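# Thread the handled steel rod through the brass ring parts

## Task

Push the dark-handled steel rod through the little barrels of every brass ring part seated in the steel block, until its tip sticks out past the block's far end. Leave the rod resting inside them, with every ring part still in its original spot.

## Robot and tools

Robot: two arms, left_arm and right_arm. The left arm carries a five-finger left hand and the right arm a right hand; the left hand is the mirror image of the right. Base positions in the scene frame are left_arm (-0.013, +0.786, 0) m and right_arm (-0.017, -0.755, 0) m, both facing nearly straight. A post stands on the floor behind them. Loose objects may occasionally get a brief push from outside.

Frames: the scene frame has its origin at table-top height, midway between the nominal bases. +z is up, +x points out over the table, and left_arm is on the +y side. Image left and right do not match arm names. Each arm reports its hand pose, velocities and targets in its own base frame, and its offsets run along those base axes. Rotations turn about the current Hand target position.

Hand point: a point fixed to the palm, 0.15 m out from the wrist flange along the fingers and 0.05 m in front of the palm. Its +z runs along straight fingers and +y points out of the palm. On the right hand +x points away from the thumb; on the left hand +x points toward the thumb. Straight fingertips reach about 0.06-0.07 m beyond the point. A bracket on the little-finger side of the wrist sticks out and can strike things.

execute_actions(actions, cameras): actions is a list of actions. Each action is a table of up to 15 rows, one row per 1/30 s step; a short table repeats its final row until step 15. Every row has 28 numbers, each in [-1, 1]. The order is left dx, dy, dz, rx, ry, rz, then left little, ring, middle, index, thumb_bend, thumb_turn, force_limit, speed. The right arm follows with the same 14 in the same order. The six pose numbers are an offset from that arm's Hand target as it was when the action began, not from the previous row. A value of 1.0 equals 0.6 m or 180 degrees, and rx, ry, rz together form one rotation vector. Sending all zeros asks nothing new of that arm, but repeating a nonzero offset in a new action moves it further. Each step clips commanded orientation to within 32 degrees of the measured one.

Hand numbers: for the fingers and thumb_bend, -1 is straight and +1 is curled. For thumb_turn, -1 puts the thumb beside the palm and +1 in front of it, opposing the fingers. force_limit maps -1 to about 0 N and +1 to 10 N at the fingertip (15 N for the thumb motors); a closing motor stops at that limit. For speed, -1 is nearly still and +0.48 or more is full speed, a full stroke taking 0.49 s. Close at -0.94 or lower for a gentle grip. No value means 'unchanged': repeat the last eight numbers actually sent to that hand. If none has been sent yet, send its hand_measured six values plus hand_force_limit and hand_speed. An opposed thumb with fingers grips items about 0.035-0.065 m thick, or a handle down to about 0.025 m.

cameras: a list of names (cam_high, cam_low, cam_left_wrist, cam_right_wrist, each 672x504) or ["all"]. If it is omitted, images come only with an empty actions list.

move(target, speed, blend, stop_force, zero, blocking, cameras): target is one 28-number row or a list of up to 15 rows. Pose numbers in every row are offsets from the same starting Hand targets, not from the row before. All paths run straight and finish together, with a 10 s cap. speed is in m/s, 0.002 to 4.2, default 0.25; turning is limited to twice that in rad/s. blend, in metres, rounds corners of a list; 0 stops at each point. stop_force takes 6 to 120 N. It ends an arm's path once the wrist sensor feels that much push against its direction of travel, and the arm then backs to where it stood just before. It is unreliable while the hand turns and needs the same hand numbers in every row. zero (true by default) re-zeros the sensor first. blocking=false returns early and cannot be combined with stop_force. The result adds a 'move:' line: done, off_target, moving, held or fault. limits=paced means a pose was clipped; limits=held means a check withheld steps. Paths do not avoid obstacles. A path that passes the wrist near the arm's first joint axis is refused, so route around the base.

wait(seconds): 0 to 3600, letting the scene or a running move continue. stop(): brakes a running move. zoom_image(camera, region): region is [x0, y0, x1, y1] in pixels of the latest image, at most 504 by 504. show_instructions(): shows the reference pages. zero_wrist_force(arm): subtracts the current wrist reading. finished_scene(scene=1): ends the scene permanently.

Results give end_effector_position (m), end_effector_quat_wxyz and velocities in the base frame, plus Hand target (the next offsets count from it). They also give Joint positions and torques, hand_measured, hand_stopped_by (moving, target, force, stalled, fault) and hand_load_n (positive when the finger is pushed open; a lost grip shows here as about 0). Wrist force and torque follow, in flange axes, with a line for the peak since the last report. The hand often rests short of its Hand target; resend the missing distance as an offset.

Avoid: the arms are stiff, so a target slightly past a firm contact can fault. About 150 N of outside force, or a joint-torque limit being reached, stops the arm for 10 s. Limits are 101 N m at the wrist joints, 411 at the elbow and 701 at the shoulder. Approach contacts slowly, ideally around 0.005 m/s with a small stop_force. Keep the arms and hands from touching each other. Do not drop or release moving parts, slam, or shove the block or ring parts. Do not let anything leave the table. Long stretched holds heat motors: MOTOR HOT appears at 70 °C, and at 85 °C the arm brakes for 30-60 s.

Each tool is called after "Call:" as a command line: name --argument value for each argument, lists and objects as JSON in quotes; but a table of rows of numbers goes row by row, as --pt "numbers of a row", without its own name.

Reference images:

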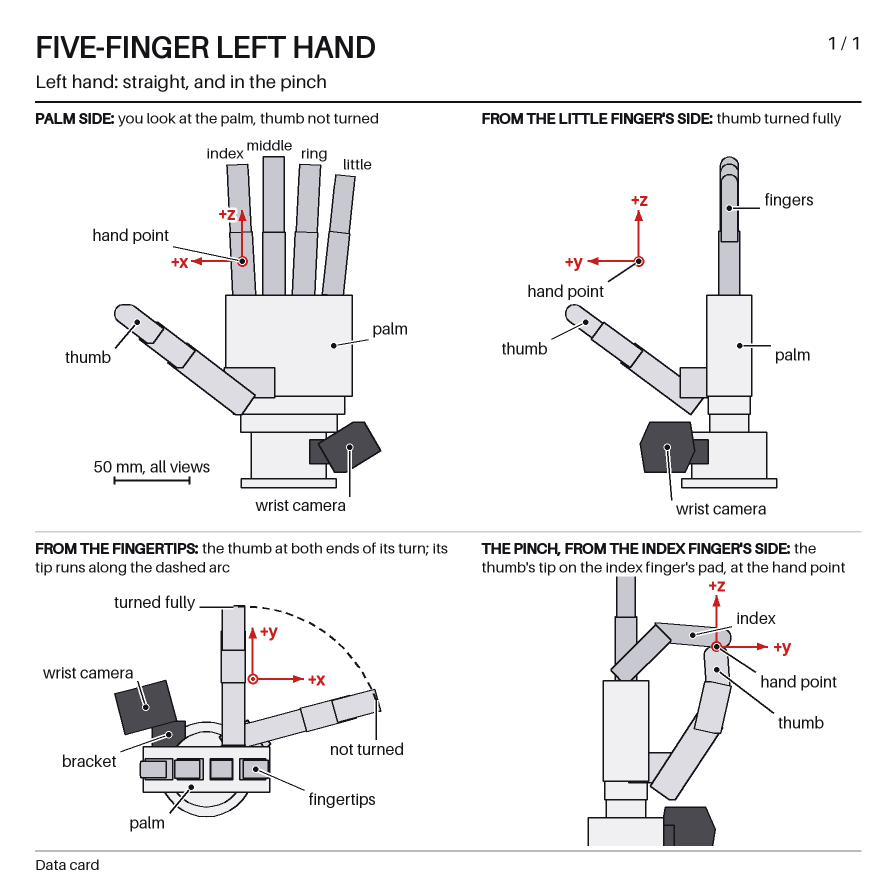

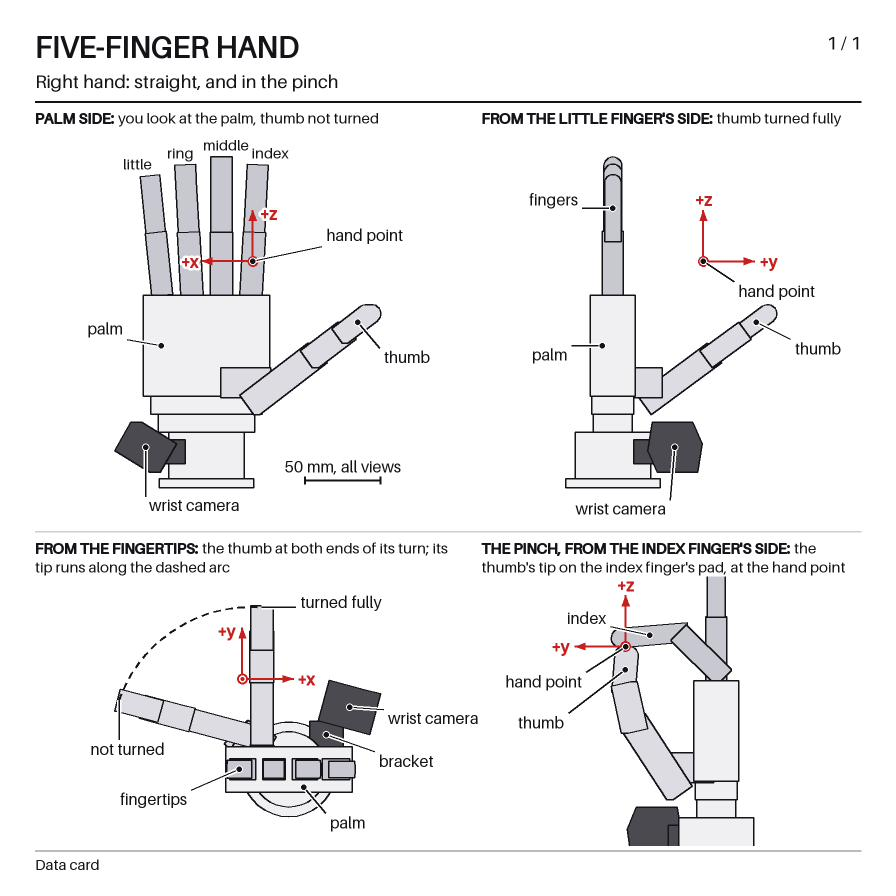

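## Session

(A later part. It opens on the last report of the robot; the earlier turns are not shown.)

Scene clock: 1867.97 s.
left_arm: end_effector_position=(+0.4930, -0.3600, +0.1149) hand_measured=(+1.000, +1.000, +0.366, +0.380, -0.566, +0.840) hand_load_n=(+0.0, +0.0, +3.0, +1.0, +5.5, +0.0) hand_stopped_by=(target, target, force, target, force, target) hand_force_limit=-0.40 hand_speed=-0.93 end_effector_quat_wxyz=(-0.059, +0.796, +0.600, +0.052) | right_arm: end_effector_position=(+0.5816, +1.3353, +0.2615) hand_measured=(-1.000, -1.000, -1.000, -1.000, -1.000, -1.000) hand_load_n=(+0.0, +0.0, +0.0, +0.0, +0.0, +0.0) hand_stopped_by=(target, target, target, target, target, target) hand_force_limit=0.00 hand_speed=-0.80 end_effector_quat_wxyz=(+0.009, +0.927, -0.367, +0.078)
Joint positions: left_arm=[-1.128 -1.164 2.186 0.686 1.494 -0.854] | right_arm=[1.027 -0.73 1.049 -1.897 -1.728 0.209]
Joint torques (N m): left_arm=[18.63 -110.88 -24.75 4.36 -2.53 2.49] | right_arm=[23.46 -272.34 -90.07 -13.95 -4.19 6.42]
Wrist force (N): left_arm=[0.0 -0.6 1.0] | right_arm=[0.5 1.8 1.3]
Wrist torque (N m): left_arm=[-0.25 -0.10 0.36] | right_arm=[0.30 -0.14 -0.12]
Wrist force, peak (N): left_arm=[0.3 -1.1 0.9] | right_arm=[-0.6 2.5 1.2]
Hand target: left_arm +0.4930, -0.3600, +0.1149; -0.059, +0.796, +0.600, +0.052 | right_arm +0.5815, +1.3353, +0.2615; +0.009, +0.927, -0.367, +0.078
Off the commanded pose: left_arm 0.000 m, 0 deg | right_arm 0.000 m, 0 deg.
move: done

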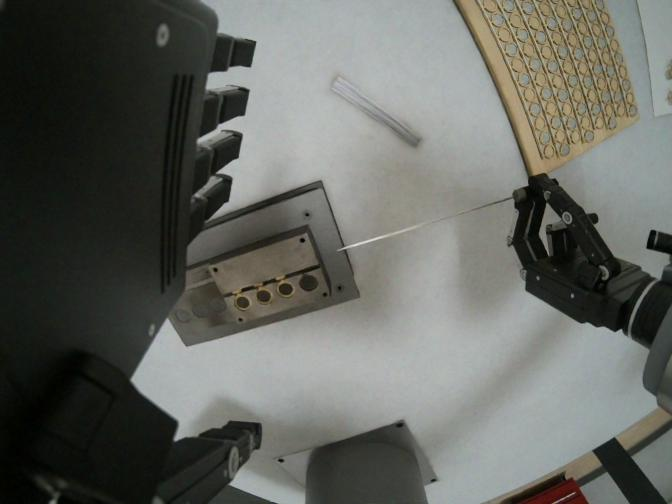

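Call:
move --target '[-0.03333,0,0,0,0,0,1,1,0.40,0.38,-0.2,0.84,-0.4,-0.93,0,0,0,0,0,0,-1,-1,-1,-1,-1,-1,0,-0.8]' --speed 0.05 --cameras '["cam_right_wrist"]'

Call:
zoom_image --camera "cam_right_wrist" --region '[210, 190, 420, 340]'

Call:
zoom_image --camera "cam_right_wrist" --region '[300, 220, 400, 290]'

Scene clock: 1951.57 s.
left_arm: end_effector_position=(+0.4732, -0.3600, +0.1149) hand_measured=(+1.000, +1.000, +0.366, +0.380, -0.566, +0.840) hand_load_n=(+0.0, +0.0, +3.5, +1.0, +5.5, +0.0) hand_stopped_by=(target, target, force, target, force, target) hand_force_limit=-0.40 hand_speed=-0.93 end_effector_quat_wxyz=(-0.059, +0.796, +0.600, +0.052) | right_arm: end_effector_position=(+0.5815, +1.3353, +0.2615) hand_measured=(-1.000, -1.000, -1.000, -1.000, -1.000, -1.000) hand_load_n=(+0.0, +0.0, +0.0, +0.0, +0.0, +0.0) hand_stopped_by=(target, target, target, target, target, target) hand_force_limit=0.00 hand_speed=-0.80 end_effector_quat_wxyz=(+0.009, +0.927, -0.367, +0.078)
Joint positions: left_arm=[-1.16 -1.175 2.207 0.678 1.498 -0.887] | right_arm=[1.027 -0.73 1.049 -1.897 -1.728 0.209]
Joint torques (N m): left_arm=[-22.34 -151.4 -19.89 3.82 3.74 -4.01] | right_arm=[16.5 -277.18 -87.22 -14.58 -4.3 5.36]
Wrist force (N): left_arm=[0.5 -0.7 0.6] | right_arm=[0.3 1.5 1.5]
Wrist torque (N m): left_arm=[-0.24 -0.21 0.39] | right_arm=[0.25 -0.11 -0.13]
Wrist force, peak (N): left_arm=[0.1 -1.2 0.5] | right_arm=[0.3 2.2 1.4]
Hand target: left_arm +0.4730, -0.3600, +0.1149; -0.059, +0.796, +0.600, +0.052 | right_arm +0.5815, +1.3353, +0.2615; +0.009, +0.927, -0.367, +0.078
Off the commanded pose: left_arm 0.000 m, 0 deg | right_arm 0.000 m, 0 deg.
move: done

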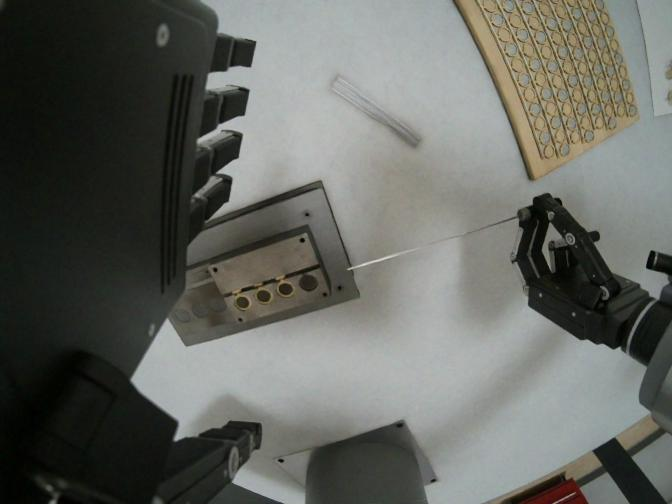

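Scaled by 2.400 from the camera's image (finer frame: 960x720).

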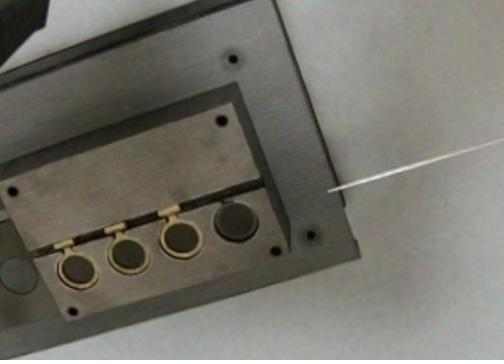

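Scaled by 5.040 from the camera's image (finer frame: 960x720).

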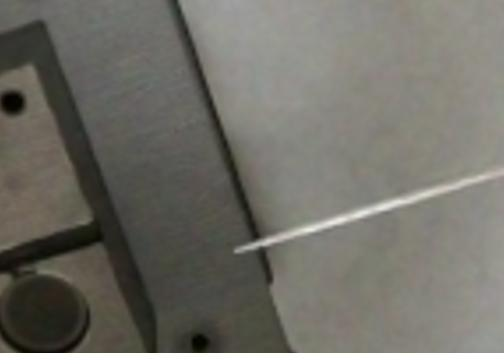

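Call:
move --target '[0,0,-0.03,-0.0159,0.0028,0.0078,1,1,0.40,0.38,-0.2,0.84,-0.4,-0.93,0,0,0,0,0,0,-1,-1,-1,-1,-1,-1,0,-0.8]' --speed 0.05 --cameras '["cam_right_wrist"]'

Call:
zoom_image --camera "cam_right_wrist" --region '[300, 220, 400, 290]'

Call:
zoom_image --camera "cam_right_wrist" --region '[210, 180, 560, 340]'

Scene clock: 1966.90 s.
left_arm: end_effector_position=(+0.4730, -0.3600, +0.0971) hand_measured=(+1.000, +1.000, +0.366, +0.380, -0.566, +0.840) hand_load_n=(+0.0, +0.0, +3.5, +1.0, +5.5, -0.5) hand_stopped_by=(target, target, force, target, force, target) hand_force_limit=-0.40 hand_speed=-0.93 end_effector_quat_wxyz=(-0.043, +0.790, +0.611, +0.032) | right_arm: end_effector_position=(+0.5815, +1.3353, +0.2615) hand_measured=(-1.000, -1.000, -1.000, -1.000, -1.000, -1.000) hand_load_n=(+0.0, +0.0, +0.0, +0.0, +0.0, +0.0) hand_stopped_by=(target, target, target, target, target, target) hand_force_limit=0.00 hand_speed=-0.80 end_effector_quat_wxyz=(+0.009, +0.927, -0.367, +0.078)
Joint positions: left_arm=[-1.143 -1.17 2.219 0.62 1.527 -0.891] | right_arm=[1.027 -0.73 1.049 -1.897 -1.728 0.209]
Joint torques (N m): left_arm=[18.25 -108.92 -22.35 5.13 3.94 -3.97] | right_arm=[16.46 -279.73 -89.35 -13.84 -4.12 5.68]
Wrist force (N): left_arm=[0.0 -0.7 0.6] | right_arm=[0.3 1.5 1.4]
Wrist torque (N m): left_arm=[-0.24 -0.13 0.37] | right_arm=[0.25 -0.10 -0.14]
Wrist force, peak (N): left_arm=[0.2 -0.7 1.0] | right_arm=[0.5 2.2 1.7]
Hand target: left_arm +0.4730, -0.3600, +0.0969; -0.043, +0.790, +0.611, +0.032 | right_arm +0.5815, +1.3353, +0.2615; +0.009, +0.927, -0.367, +0.078
Off the commanded pose: left_arm 0.000 m, 0 deg | right_arm 0.000 m, 0 deg.
move: done

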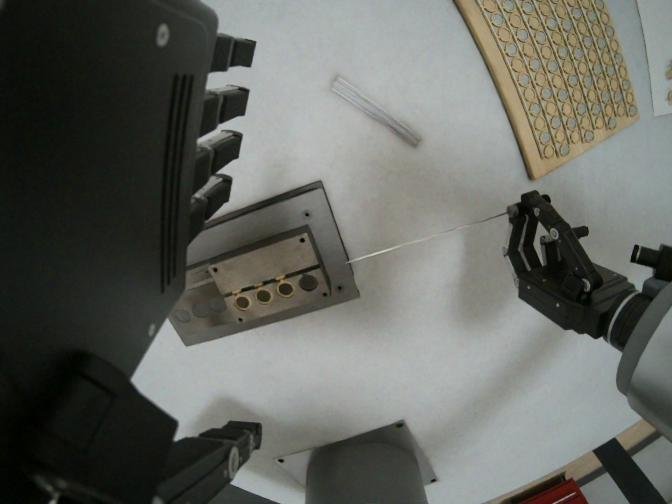

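Scaled by 5.040 from the camera's image (finer frame: 960x720).

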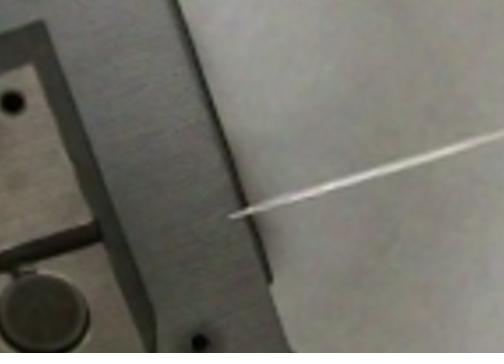

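Scaled by 1.440 from the camera's image (finer frame: 960x720).

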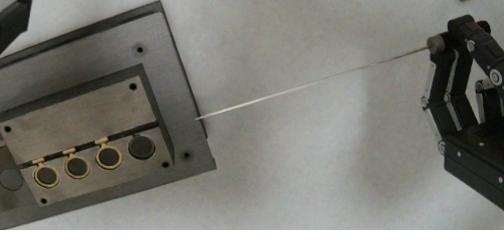

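Call:
move --target '[0,0,0,0,0,0,1,1,0.40,0.38,-0.2,0.84,-0.4,-0.93,0.2008,-0.0105,-0.0308,0.0671,0.1241,0,-1,-1,-1,-1,-1,-1,0,-0.8]' --speed 0.12 --cameras '["cam_right_wrist"]'

Call:
zoom_image --camera "cam_right_wrist" --region '[340, 240, 440, 310]'

Call:
zoom_image --camera "cam_right_wrist" --region '[260, 200, 580, 340]'

Scene clock: 1978.23 s.
left_arm: end_effector_position=(+0.4730, -0.3600, +0.0969) hand_measured=(+1.000, +1.000, +0.366, +0.380, -0.566, +0.840) hand_load_n=(+0.0, +0.0, +3.5, +1.0, +5.5, +0.0) hand_stopped_by=(target, target, force, target, force, target) hand_force_limit=-0.40 hand_speed=-0.93 end_effector_quat_wxyz=(-0.043, +0.790, +0.611, +0.032) | right_arm: end_effector_position=(+0.7018, +1.3290, +0.2430) hand_measured=(-1.000, -1.000, -1.000, -1.000, -1.000, -1.000) hand_load_n=(+0.0, +0.0, +0.0, +0.0, +0.0, +0.0) hand_stopped_by=(target, target, target, target, target, target) hand_force_limit=0.00 hand_speed=-0.80 end_effector_quat_wxyz=(-0.017, +0.920, -0.364, -0.141)
Joint positions: left_arm=[-1.143 -1.17 2.219 0.619 1.527 -0.891] | right_arm=[0.869 -0.647 0.939 -1.803 -1.291 0.044]
Joint torques (N m): left_arm=[21.46 -108.61 -19.46 4.43 4.02 -3.29] | right_arm=[-19.64 -236.55 -110.57 -3.57 6.26 -5.32]
Wrist force (N): left_arm=[0.3 -0.3 0.6] | right_arm=[-0.2 0.6 1.2]
Wrist torque (N m): left_arm=[-0.19 -0.16 0.37] | right_arm=[0.13 0.09 0.31]
Wrist force, peak (N): left_arm=[0.6 -0.7 0.8] | right_arm=[-1.3 2.5 1.2]
Hand target: left_arm +0.4730, -0.3600, +0.0969; -0.043, +0.790, +0.611, +0.032 | right_arm +0.7019, +1.3290, +0.2430; -0.017, +0.920, -0.364, -0.141
Off the commanded pose: left_arm 0.000 m, 0 deg | right_arm 0.000 m, 0 deg.
move: done

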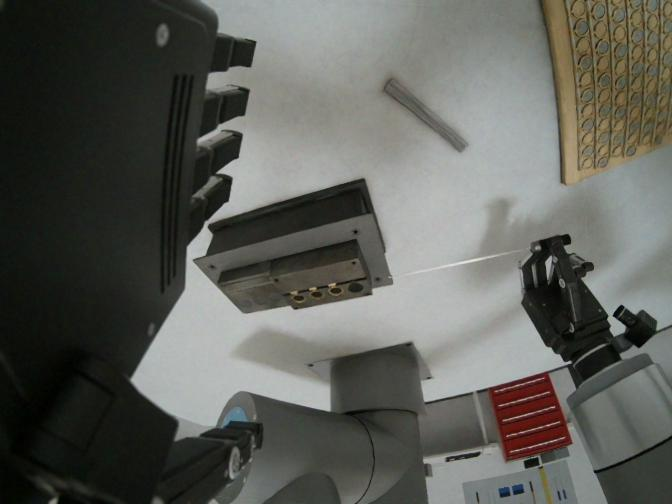

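Scaled by 5.040 from the camera's image (finer frame: 960x720).

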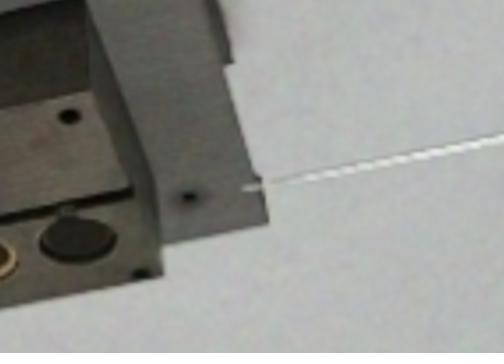

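Scaled by 1.575 from the camera's image (finer frame: 960x720).

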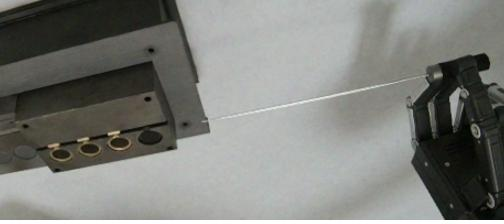

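Call:
zoom_image --camera "cam_right_wrist" --region '[280, 255, 380, 315]'

Scaled by 5.040 from the camera's image (finer frame: 960x720).

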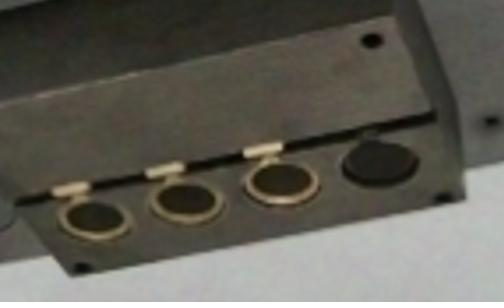

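Call:
move --target '[0.0145,0.0618,0,0,0,0,1,1,0.40,0.38,-0.2,0.84,-0.4,-0.93,0,0,0,0,0,0,-1,-1,-1,-1,-1,-1,0,-0.8]' --speed 0.04 --cameras '["cam_right_wrist"]'

Call:
zoom_image --camera "cam_right_wrist" --region '[310, 240, 410, 310]'

Call:
zoom_image --camera "cam_right_wrist" --region '[250, 210, 530, 330]'

Scene clock: 2023.77 s.
left_arm: end_effector_position=(+0.4816, -0.3232, +0.0969) hand_measured=(+1.000, +1.000, +0.366, +0.380, -0.566, +0.840) hand_load_n=(+0.0, +0.0, +3.5, +1.0, +5.5, +0.0) hand_stopped_by=(target, target, force, target, force, target) hand_force_limit=-0.40 hand_speed=-0.93 end_effector_quat_wxyz=(-0.043, +0.790, +0.611, +0.032) | right_arm: end_effector_position=(+0.7019, +1.3290, +0.2430) hand_measured=(-1.000, -1.000, -1.000, -1.000, -1.000, -1.000) hand_load_n=(+0.0, +0.0, +0.0, +0.0, +0.0, +0.0) hand_stopped_by=(target, target, target, target, target, target) hand_force_limit=0.00 hand_speed=-0.80 end_effector_quat_wxyz=(-0.017, +0.920, -0.364, -0.141)
Joint positions: left_arm=[-1.098 -1.185 2.247 0.604 1.523 -0.846] | right_arm=[0.869 -0.647 0.939 -1.803 -1.291 0.044]
Joint torques (N m): left_arm=[23.04 -143.92 -21.21 4.79 -4.07 3.95] | right_arm=[-21.09 -238.94 -110.42 -3.5 6.29 -5.98]
Wrist force (N): left_arm=[0.6 -0.2 1.0] | right_arm=[-0.1 1.1 1.7]
Wrist torque (N m): left_arm=[-0.17 -0.18 -0.04] | right_arm=[0.18 0.08 0.33]
Wrist force, peak (N): left_arm=[0.6 -0.6 1.2] | right_arm=[-0.4 1.6 1.7]
Hand target: left_arm +0.4817, -0.3229, +0.0969; -0.043, +0.790, +0.611, +0.032 | right_arm +0.7019, +1.3290, +0.2430; -0.017, +0.920, -0.364, -0.141
Off the commanded pose: left_arm 0.000 m, 0 deg | right_arm 0.000 m, 0 deg.
move: done

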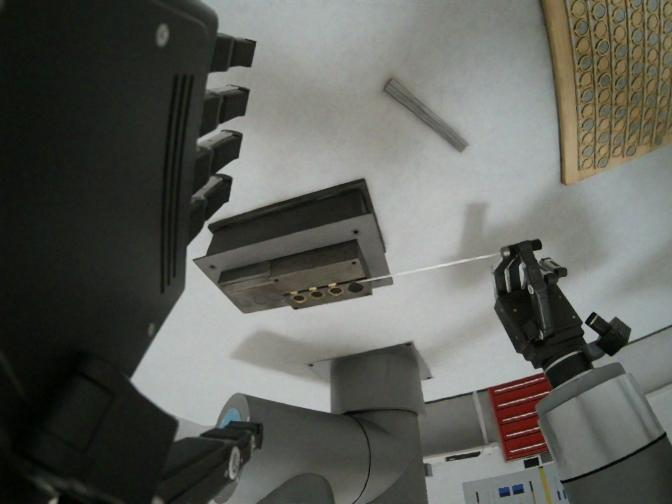

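Scaled by 5.040 from the camera's image (finer frame: 960x720).

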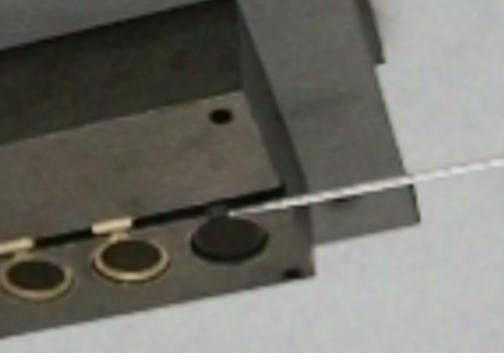

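Scaled by 1.800 from the camera's image (finer frame: 960x720).

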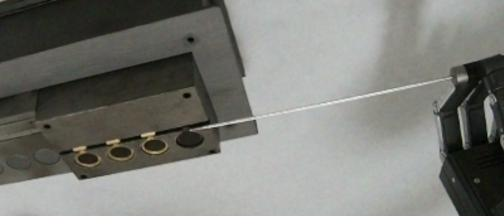

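Call:
move --target '[0,0,0,0,0,0,1,1,0.40,0.38,-0.2,0.84,-0.4,-0.93,-0.2008,0.0105,0.0308,-0.0671,-0.1241,0,-1,-1,-1,-1,-1,-1,0,-0.8]' --speed 0.12 --cameras '["cam_right_wrist"]'

Call:
zoom_image --camera "cam_right_wrist" --region '[250, 220, 350, 290]'

Call:
zoom_image --camera "cam_right_wrist" --region '[210, 180, 490, 320]'

Scene clock: 2034.23 s.
left_arm: end_effector_position=(+0.4817, -0.3229, +0.0969) hand_measured=(+1.000, +1.000, +0.366, +0.380, -0.566, +0.840) hand_load_n=(+0.0, +0.0, +3.5, +1.0, +5.5, +0.0) hand_stopped_by=(target, target, force, target, force, target) hand_force_limit=-0.40 hand_speed=-0.93 end_effector_quat_wxyz=(-0.043, +0.790, +0.611, +0.032) | right_arm: end_effector_position=(+0.5816, +1.3353, +0.2615) hand_measured=(-1.000, -1.000, -1.000, -1.000, -1.000, -1.000) hand_load_n=(+0.0, +0.0, +0.0, +0.0, -0.5, +0.5) hand_stopped_by=(target, target, target, target, target, target) hand_force_limit=0.00 hand_speed=-0.80 end_effector_quat_wxyz=(+0.009, +0.927, -0.367, +0.078)
Joint positions: left_arm=[-1.098 -1.185 2.248 0.604 1.523 -0.846] | right_arm=[1.027 -0.73 1.049 -1.897 -1.728 0.209]
Joint torques (N m): left_arm=[22.1 -143.97 -17.98 4.6 -3.49 3.48] | right_arm=[20.43 -276.91 -88.96 -13.74 -3.58 6.1]
Wrist force (N): left_arm=[0.3 -0.6 0.8] | right_arm=[0.3 1.9 1.4]
Wrist torque (N m): left_arm=[-0.23 -0.13 -0.03] | right_arm=[0.31 -0.10 -0.13]
Wrist force, peak (N): left_arm=[0.4 -0.7 1.3] | right_arm=[-0.2 2.3 1.3]
Hand target: left_arm +0.4817, -0.3229, +0.0969; -0.043, +0.790, +0.611, +0.032 | right_arm +0.5815, +1.3353, +0.2615; +0.009, +0.927, -0.367, +0.078
Off the commanded pose: left_arm 0.000 m, 0 deg | right_arm 0.000 m, 0 deg.
move: done

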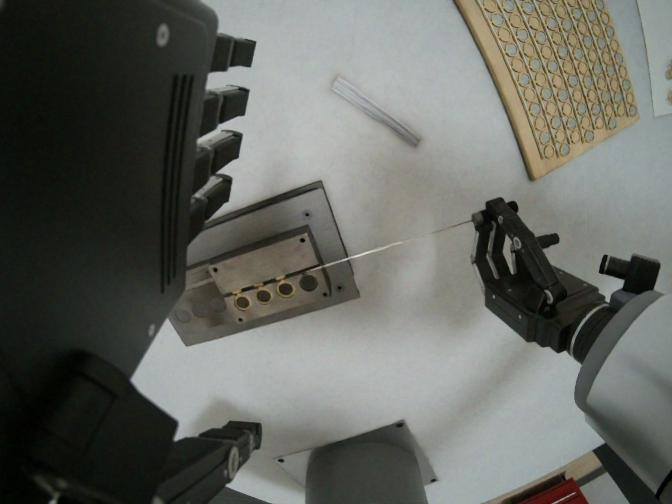

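Scaled by 5.040 from the camera's image (finer frame: 960x720).

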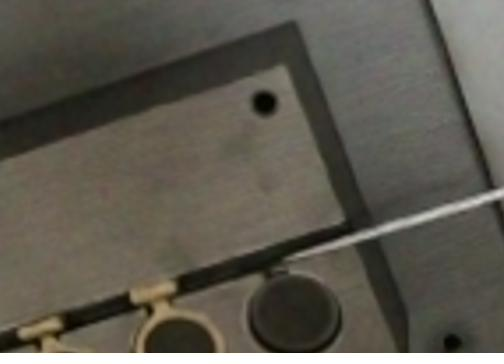

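Scaled by 1.800 from the camera's image (finer frame: 960x720).

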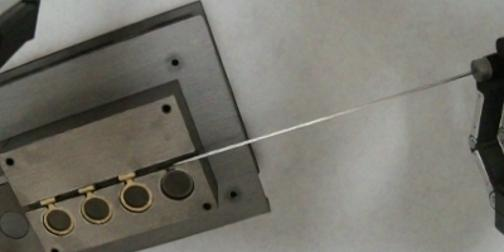

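Call:
zoom_image --camera "cam_right_wrist" --region '[420, 190, 490, 240]'

Call:
zoom_image --camera "cam_right_wrist" --region '[215, 250, 325, 320]'

Scaled by 7.200 from the camera's image (finer frame: 960x720).

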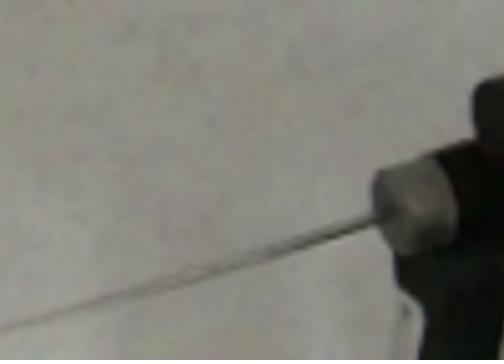

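Scaled by 4.582 from the camera's image (finer frame: 960x720).

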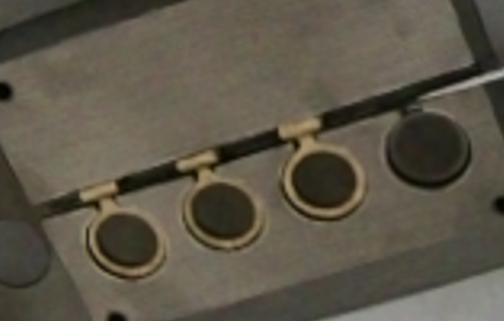

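Call:
move --target '[0,0,0,0,0,0,1,1,0.40,0.38,-0.2,0.84,-0.4,-0.93,0.1633,-0.1027,-0.145,0.1136,0.2101,0,-1,-1,-1,-1,-1,-1,0,-0.8]' --speed 0.12 --cameras '["cam_right_wrist"]'

Call:
zoom_image --camera "cam_right_wrist" --region '[240, 190, 540, 340]'

Scene clock: 2091.97 s.
left_arm: end_effector_position=(+0.4817, -0.3229, +0.0969) hand_measured=(+1.000, +1.000, +0.366, +0.380, -0.566, +0.840) hand_load_n=(+0.0, +0.0, +3.5, +1.0, +5.5, +0.0) hand_stopped_by=(target, target, force, target, force, target) hand_force_limit=-0.40 hand_speed=-0.93 end_effector_quat_wxyz=(-0.043, +0.790, +0.611, +0.032) | right_arm: end_effector_position=(+0.6794, +1.2737, +0.1745) hand_measured=(-1.000, -1.000, -1.000, -1.000, -1.000, -1.000) hand_load_n=(+0.0, +0.0, +0.0, +0.0, +0.0, +0.0) hand_stopped_by=(target, target, target, target, target, target) hand_force_limit=0.00 hand_speed=-0.80 end_effector_quat_wxyz=(-0.035, +0.889, -0.352, -0.290) end_effector_velocity=(-0.001, +0.001, +0.000) end_effector_angular_velocity=(+0.003, +0.005, +0.000)
Joint positions: left_arm=[-1.098 -1.185 2.248 0.604 1.523 -0.846] | right_arm=[0.803 -0.656 1.11 -1.846 -1.003 -0.066]
Joint velocities: left_arm=[within noise] | right_arm=[0 0.001 -0.001 0.002 0.006 -0.002]
Joint torques (N m): left_arm=[17.34 -140.71 -20.39 4.44 -2.18 3.69] | right_arm=[-16.65 -232.15 -105.51 -3 6.82 -7.51]
Wrist force (N): left_arm=[0.3 -0.5 1.2] | right_arm=[-0.2 1.0 1.3]
Wrist torque (N m): left_arm=[-0.24 -0.13 -0.03] | right_arm=[0.20 0.19 0.32]
Wrist force, peak (N): left_arm=[0.3 -0.7 1.4] | right_arm=[0.5 1.9 1.8]
Hand target: left_arm +0.4817, -0.3229, +0.0969; -0.043, +0.790, +0.611, +0.032 | right_arm +0.6794, +1.2737, +0.1745; -0.035, +0.889, -0.352, -0.290
Off the commanded pose: left_arm 0.000 m, 0 deg | right_arm 0.000 m, 0 deg.
move: done

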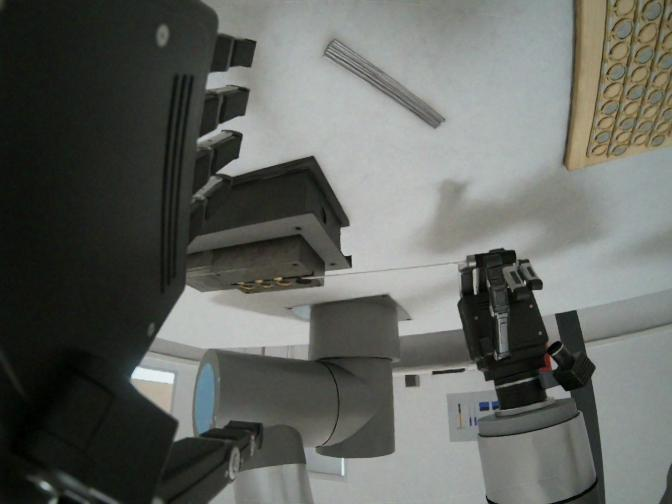

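Scaled by 1.680 from the camera's image (finer frame: 960x720).

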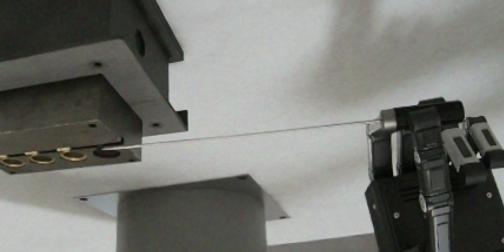

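Call:
zoom_image --camera "cam_right_wrist" --region '[220, 240, 360, 310]'

Call:
zoom_image --camera "cam_right_wrist" --region '[270, 250, 340, 300]'

Call:
zoom_image --camera "cam_right_wrist" --region '[400, 235, 500, 305]'

Scaled by 3.600 from the camera's image (finer frame: 960x720).

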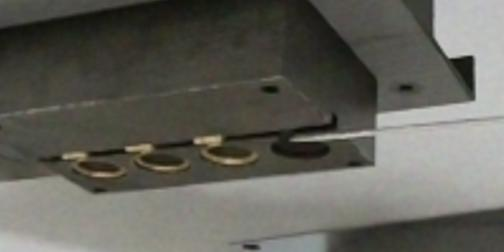

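Scaled by 7.200 from the camera's image (finer frame: 960x720).

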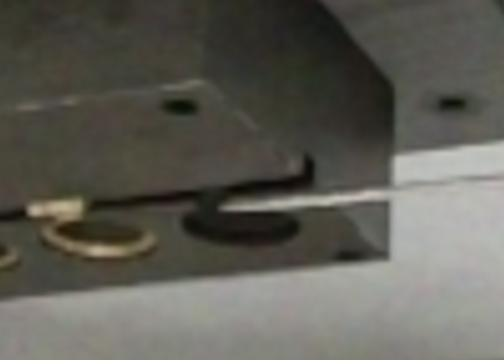

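Scaled by 5.040 from the camera's image (finer frame: 960x720).

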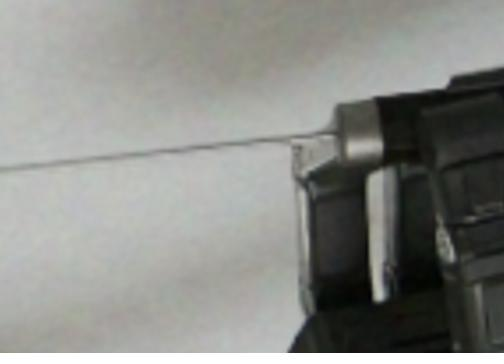

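Call:
wait --seconds 0 --cameras '["cam_right_wrist"]'

Call:
zoom_image --camera "cam_right_wrist" --region '[270, 240, 480, 360]'

Scene clock: 2129.80 s.
left_arm: end_effector_position=(+0.4817, -0.3229, +0.0969) hand_measured=(+1.000, +1.000, +0.366, +0.380, -0.566, +0.840) hand_load_n=(-0.5, +0.0, +3.5, +1.0, +5.5, +0.0) hand_stopped_by=(target, target, force, target, force, target) hand_force_limit=-0.40 hand_speed=-0.93 end_effector_quat_wxyz=(-0.043, +0.790, +0.611, +0.032) | right_arm: end_effector_position=(+0.6794, +1.2737, +0.1745) hand_measured=(-1.000, -1.000, -1.000, -1.000, -1.000, -1.000) hand_load_n=(+0.0, +0.0, +0.0, +0.0, +0.0, +0.0) hand_stopped_by=(target, target, target, target, target, target) hand_force_limit=0.00 hand_speed=-0.80 end_effector_quat_wxyz=(-0.035, +0.889, -0.352, -0.290)
Joint positions: left_arm=[-1.098 -1.185 2.248 0.604 1.523 -0.846] | right_arm=[0.803 -0.656 1.11 -1.846 -1.002 -0.066]
Joint torques (N m): left_arm=[20.78 -147.19 -20.53 4.35 -1.18 3.15] | right_arm=[-18.14 -233.63 -107.11 -2.19 7.05 -6.26]
Wrist force (N): left_arm=[0.4 -0.2 0.9] | right_arm=[0.0 1.4 1.7]
Wrist torque (N m): left_arm=[-0.18 -0.15 -0.04] | right_arm=[0.25 0.14 0.34]
Wrist force, peak (N): left_arm=[0.2 -0.7 1.3] | right_arm=[-0.1 1.8 1.8]
Hand target: left_arm +0.4817, -0.3229, +0.0969; -0.043, +0.790, +0.611, +0.032 | right_arm +0.6794, +1.2737, +0.1745; -0.035, +0.889, -0.352, -0.290
Off the commanded pose: left_arm 0.000 m, 0 deg | right_arm 0.000 m, 0 deg.

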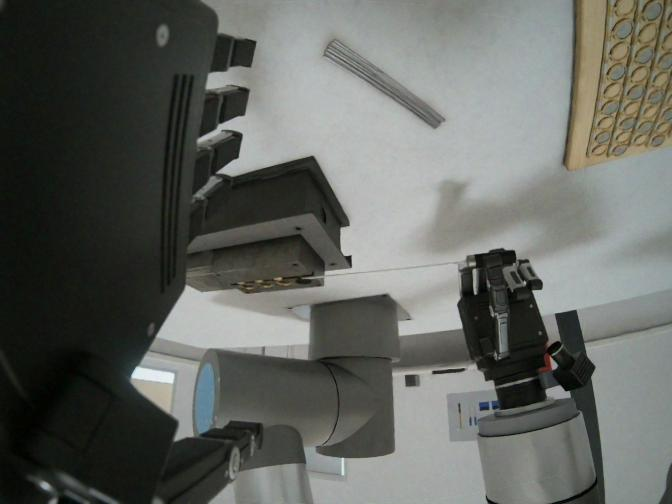

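Scaled by 2.400 from the camera's image (finer frame: 960x720).

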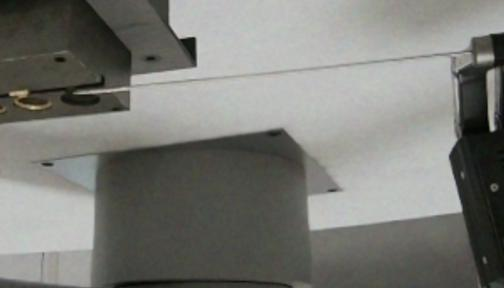

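Call:
move --target '[-0.006, 0, -0.01133, 0.01259, -0.00222, -0.0061, 1, 1, 0.40, 0.38, -0.2, 0.84, -0.4, -0.93, 0,0,0,0,0,0, -1,-1,-1,-1,-1,-1,0,-0.8]' --speed 0.02 --cameras '["cam_right_wrist"]'

Call:
zoom_image --camera "cam_right_wrist" --region '[270, 250, 340, 300]'

Call:
zoom_image --camera "cam_right_wrist" --region '[270, 220, 480, 340]'

Scene clock: 2164.27 s.
left_arm: end_effector_position=(+0.4782, -0.3229, +0.0902) hand_measured=(+1.000, +1.000, +0.366, +0.380, -0.566, +0.840) hand_load_n=(+0.0, +0.0, +3.5, +1.0, +5.5, +0.0) hand_stopped_by=(target, target, force, target, force, target) hand_force_limit=-0.40 hand_speed=-0.93 end_effector_quat_wxyz=(-0.056, +0.795, +0.603, +0.047) end_effector_velocity=(+0.000, +0.000, -0.001) end_effector_angular_velocity=(+0.006, -0.002, -0.003) | right_arm: end_effector_position=(+0.6794, +1.2737, +0.1745) hand_measured=(-1.000, -1.000, -1.000, -1.000, -1.000, -1.000) hand_load_n=(+0.0, +0.0, +0.0, +0.0, +0.0, +0.0) hand_stopped_by=(target, target, target, target, target, target) hand_force_limit=0.00 hand_speed=-0.80 end_effector_quat_wxyz=(-0.035, +0.889, -0.352, -0.290)
Joint positions: left_arm=[-1.119 -1.165 2.249 0.614 1.5 -0.85] | right_arm=[0.803 -0.656 1.11 -1.846 -1.002 -0.066]
Joint velocities: left_arm=[-0.003 0.003 0 0.002 -0.005 0] | right_arm=[within noise]
Joint torques (N m): left_arm=[-19.85 -110.61 -20.03 13.65 -3.25 -3.39] | right_arm=[-21.93 -235.37 -103.76 -2.65 6.85 -6.21]
Wrist force (N): left_arm=[0.5 -0.5 1.1] | right_arm=[-0.5 1.7 1.8]
Wrist torque (N m): left_arm=[-0.24 -0.17 0.36] | right_arm=[0.28 0.23 0.32]
Wrist force, peak (N): left_arm=[0.3 -0.3 1.4] | right_arm=[-0.5 1.5 2.1]
Hand target: left_arm +0.4781, -0.3229, +0.0901; -0.056, +0.795, +0.603, +0.048 | right_arm +0.6794, +1.2737, +0.1745; -0.035, +0.889, -0.352, -0.290
Off the commanded pose: left_arm 0.000 m, 0 deg | right_arm 0.000 m, 0 deg.
move: done

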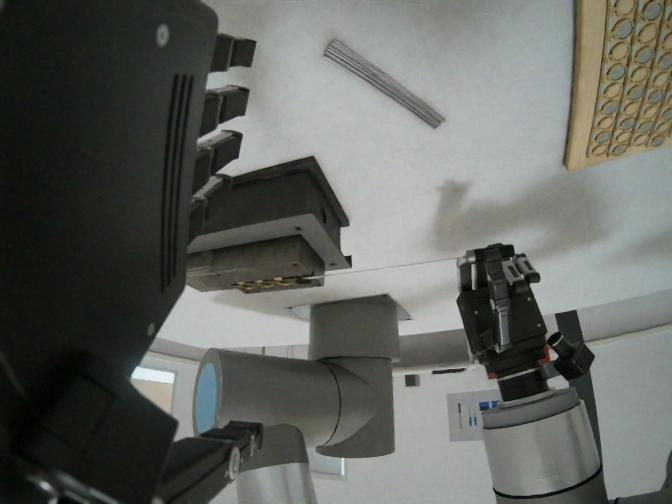

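Scaled by 7.200 from the camera's image (finer frame: 960x720).

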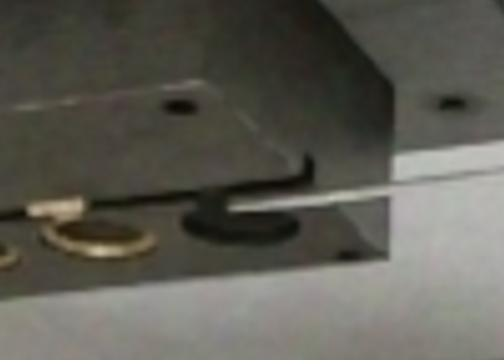

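Scaled by 2.400 from the camera's image (finer frame: 960x720).

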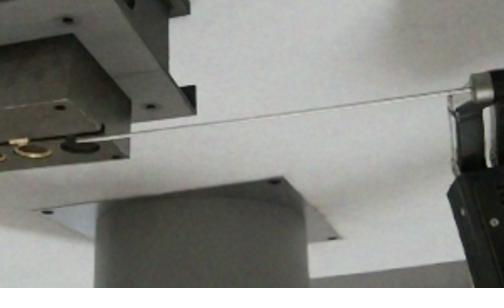

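Call:
zoom_image --camera "cam_right_wrist" --region '[225, 262, 330, 297]'

Call:
zoom_image --camera "cam_right_wrist" --region '[285, 262, 330, 292]'

Scaled by 4.800 from the camera's image (finer frame: 960x720).

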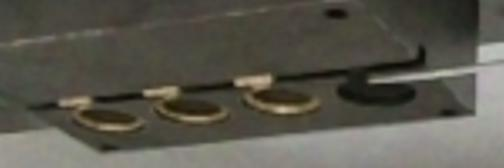

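Scaled by 11.200 from the camera's image (finer frame: 960x720).

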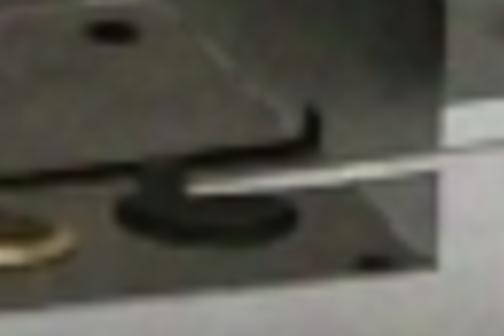

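Call:
zoom_image --camera "cam_right_wrist" --region '[300, 255, 360, 285]'

Call:
zoom_image --camera "cam_right_wrist" --region '[360, 255, 420, 285]'

Call:
zoom_image --camera "cam_right_wrist" --region '[420, 245, 480, 275]'

Scaled by 8.400 from the camera's image (finer frame: 960x720).

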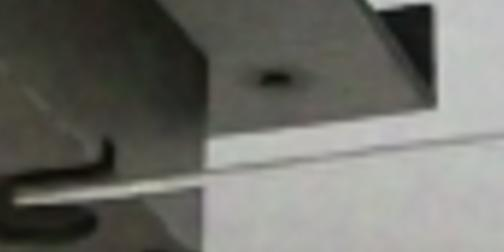

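Scaled by 8.400 from the camera's image (finer frame: 960x720).

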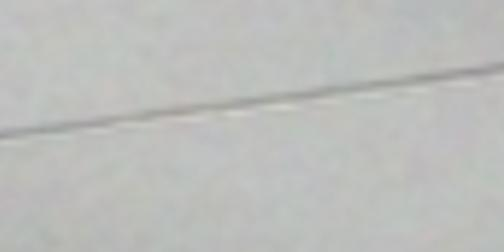

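Scaled by 8.400 from the camera's image (finer frame: 960x720).

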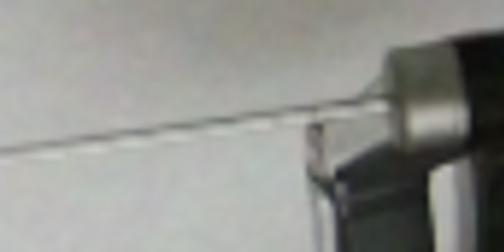

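Call:
move --target '[0,0,0,0,0,0, 1, 1, 0.40, 0.38, -0.2, 0.84, -0.4, -0.93, -0.2722,0.1712,0.2417,-0.1136,-0.2101,0, -1,-1,-1,-1,-1,-1,0,-0.8]' --speed 0.12 --cameras '["cam_right_wrist"]'

Call:
zoom_image --camera "cam_right_wrist" --region '[240, 255, 330, 315]'

Call:
zoom_image --camera "cam_right_wrist" --region '[300, 235, 360, 275]'

Call:
zoom_image --camera "cam_right_wrist" --region '[360, 215, 420, 255]'

Call:
zoom_image --camera "cam_right_wrist" --region '[420, 190, 480, 230]'

Scene clock: 2207.30 s.
left_arm: end_effector_position=(+0.4781, -0.3229, +0.0901) hand_measured=(+1.000, +1.000, +0.366, +0.380, -0.566, +0.840) hand_load_n=(+0.0, +0.0, +3.5, +1.0, +5.5, +0.0) hand_stopped_by=(target, target, force, target, force, target) hand_force_limit=-0.40 hand_speed=-0.93 end_effector_quat_wxyz=(-0.056, +0.795, +0.603, +0.048) | right_arm: end_effector_position=(+0.5162, +1.3763, +0.3194) hand_measured=(-1.000, -1.000, -1.000, -1.000, -1.000, -1.000) hand_load_n=(+0.5, +0.0, +0.0, +0.0, +0.0, +0.0) hand_stopped_by=(target, target, target, target, target, target) hand_force_limit=0.00 hand_speed=-0.80 end_effector_quat_wxyz=(+0.009, +0.927, -0.367, +0.078)
Joint positions: left_arm=[-1.119 -1.164 2.249 0.614 1.5 -0.85] | right_arm=[1.078 -0.735 0.973 -1.809 -1.728 0.261]
Joint torques (N m): left_arm=[-23.55 -103.59 -17.81 13.51 -4.06 -3.85] | right_arm=[10.82 -231.61 -112.02 -3.48 -3.68 5.71]
Wrist force (N): left_arm=[0.6 -0.3 1.0] | right_arm=[0.6 1.3 1.1]
Wrist torque (N m): left_arm=[-0.21 -0.18 0.36] | right_arm=[0.24 -0.12 -0.09]
Wrist force, peak (N): left_arm=[0.4 -0.9 1.3] | right_arm=[1.9 0.8 2.1]
Hand target: left_arm +0.4781, -0.3229, +0.0901; -0.056, +0.795, +0.603, +0.048 | right_arm +0.5161, +1.3764, +0.3195; +0.009, +0.927, -0.367, +0.078
Off the commanded pose: left_arm 0.000 m, 0 deg | right_arm 0.000 m, 0 deg.
move: done

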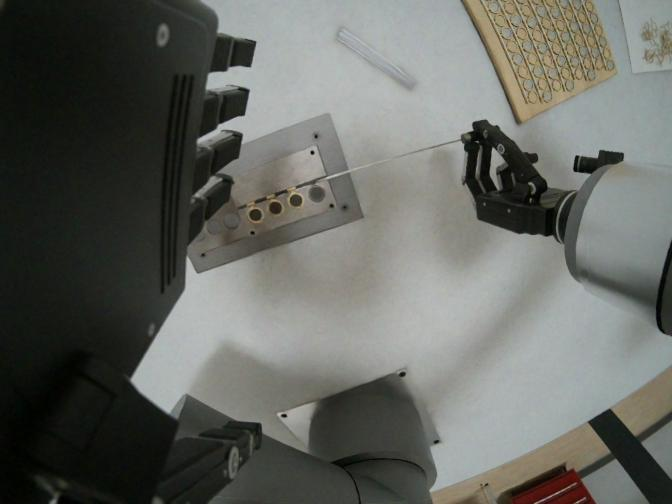

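Scaled by 5.600 from the camera's image (finer frame: 960x720).

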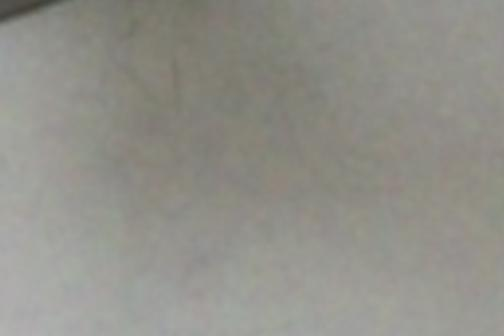

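Scaled by 8.400 from the camera's image (finer frame: 960x720).

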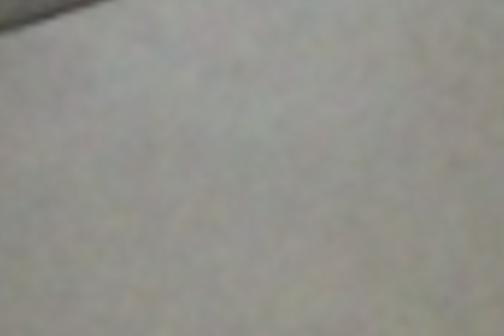

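Scaled by 8.400 from the camera's image (finer frame: 960x720).

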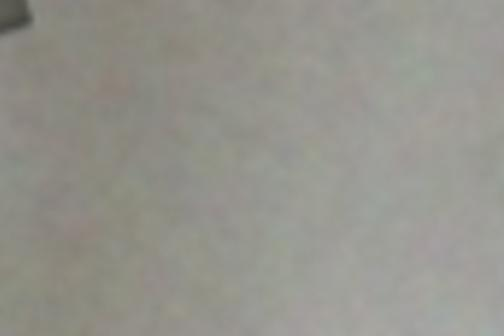

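Scaled by 8.400 from the camera's image (finer frame: 960x720).

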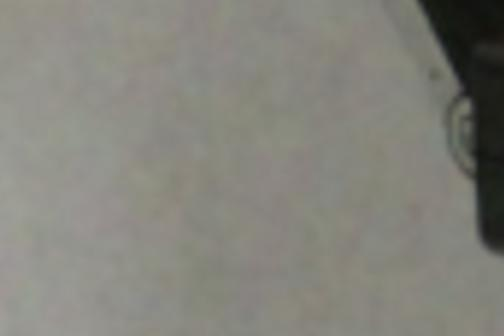

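Call:
move --target '[0,0,0,0,0,0, 1, 1, 0.40, 0.38, -0.2, 0.84, -0.4, -0.93, 0.1089,-0.0685,-0.0967,0,0,0, -1,-1,-1,-1,-1,-1,0,-0.8]' --speed 0.12 --cameras '["cam_right_wrist"]'

Call:
zoom_image --camera "cam_right_wrist" --region '[220, 250, 330, 310]'

Call:
zoom_image --camera "cam_right_wrist" --region '[290, 240, 350, 280]'

Call:
zoom_image --camera "cam_right_wrist" --region '[350, 220, 410, 260]'

Call:
zoom_image --camera "cam_right_wrist" --region '[410, 200, 470, 240]'

Scene clock: 2218.30 s.
left_arm: end_effector_position=(+0.4781, -0.3229, +0.0901) hand_measured=(+1.000, +1.000, +0.366, +0.380, -0.566, +0.840) hand_load_n=(+0.0, +0.0, +3.5, +1.0, +5.5, +0.0) hand_stopped_by=(target, target, force, target, force, target) hand_force_limit=-0.40 hand_speed=-0.93 end_effector_quat_wxyz=(-0.056, +0.795, +0.603, +0.048) | right_arm: end_effector_position=(+0.5812, +1.3355, +0.2617) hand_measured=(-1.000, -1.000, -1.000, -1.000, -1.000, -1.000) hand_load_n=(+0.0, +0.0, +0.0, +0.0, +0.0, +0.0) hand_stopped_by=(target, target, target, target, target, target) hand_force_limit=0.00 hand_speed=-0.80 end_effector_quat_wxyz=(+0.009, +0.927, -0.367, +0.078)
Joint positions: left_arm=[-1.119 -1.164 2.249 0.614 1.5 -0.85] | right_arm=[1.027 -0.731 1.049 -1.897 -1.728 0.209]
Joint torques (N m): left_arm=[-23.33 -103.79 -20.28 13.21 -4.09 -3.75] | right_arm=[-18.14 -228.78 -87.37 -14.29 4.06 -6.85]
Wrist force (N): left_arm=[0.5 -0.5 0.9] | right_arm=[0.6 1.9 1.5]
Wrist torque (N m): left_arm=[-0.23 -0.18 0.36] | right_arm=[0.31 -0.15 0.43]
Wrist force, peak (N): left_arm=[0.5 -0.6 1.4] | right_arm=[1.1 1.6 2.4]
Hand target: left_arm +0.4781, -0.3229, +0.0901; -0.056, +0.795, +0.603, +0.048 | right_arm +0.5815, +1.3353, +0.2615; +0.009, +0.927, -0.367, +0.078
Off the commanded pose: left_arm 0.000 m, 0 deg | right_arm 0.000 m, 0 deg.
move: done

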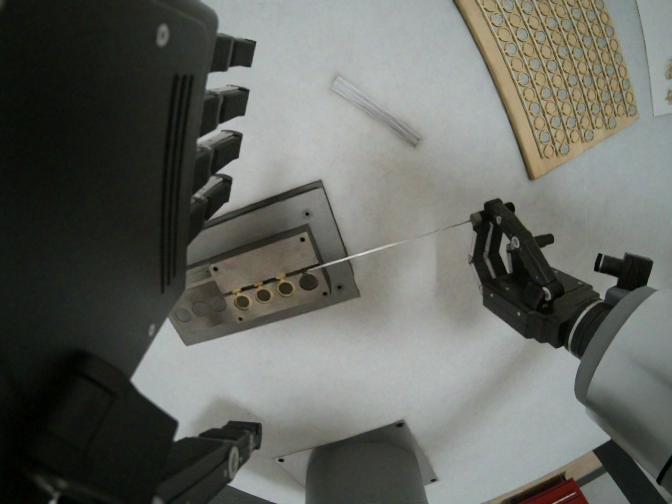

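Scaled by 4.582 from the camera's image (finer frame: 960x720).

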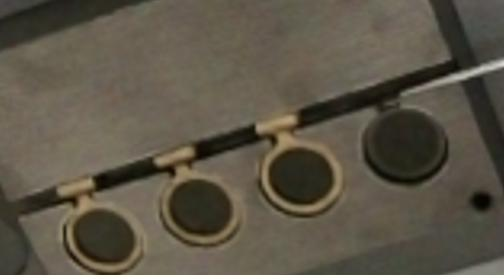

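Scaled by 8.400 from the camera's image (finer frame: 960x720).

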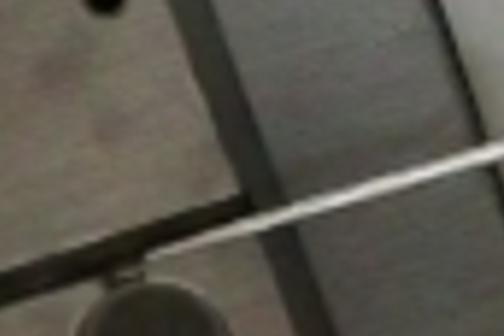

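Scaled by 8.400 from the camera's image (finer frame: 960x720).

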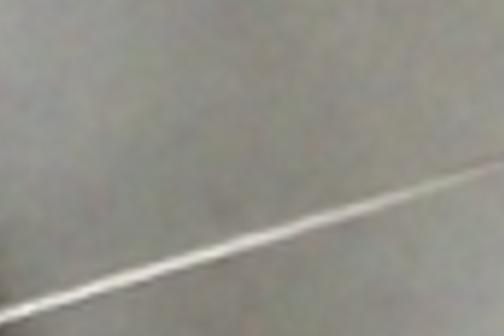

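Scaled by 8.400 from the camera's image (finer frame: 960x720).

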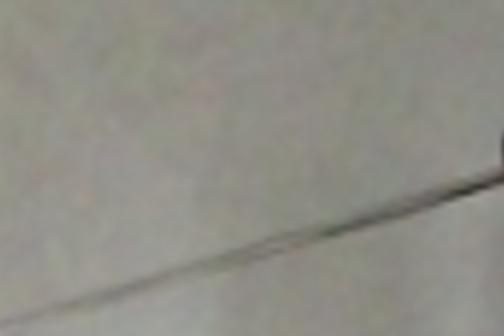

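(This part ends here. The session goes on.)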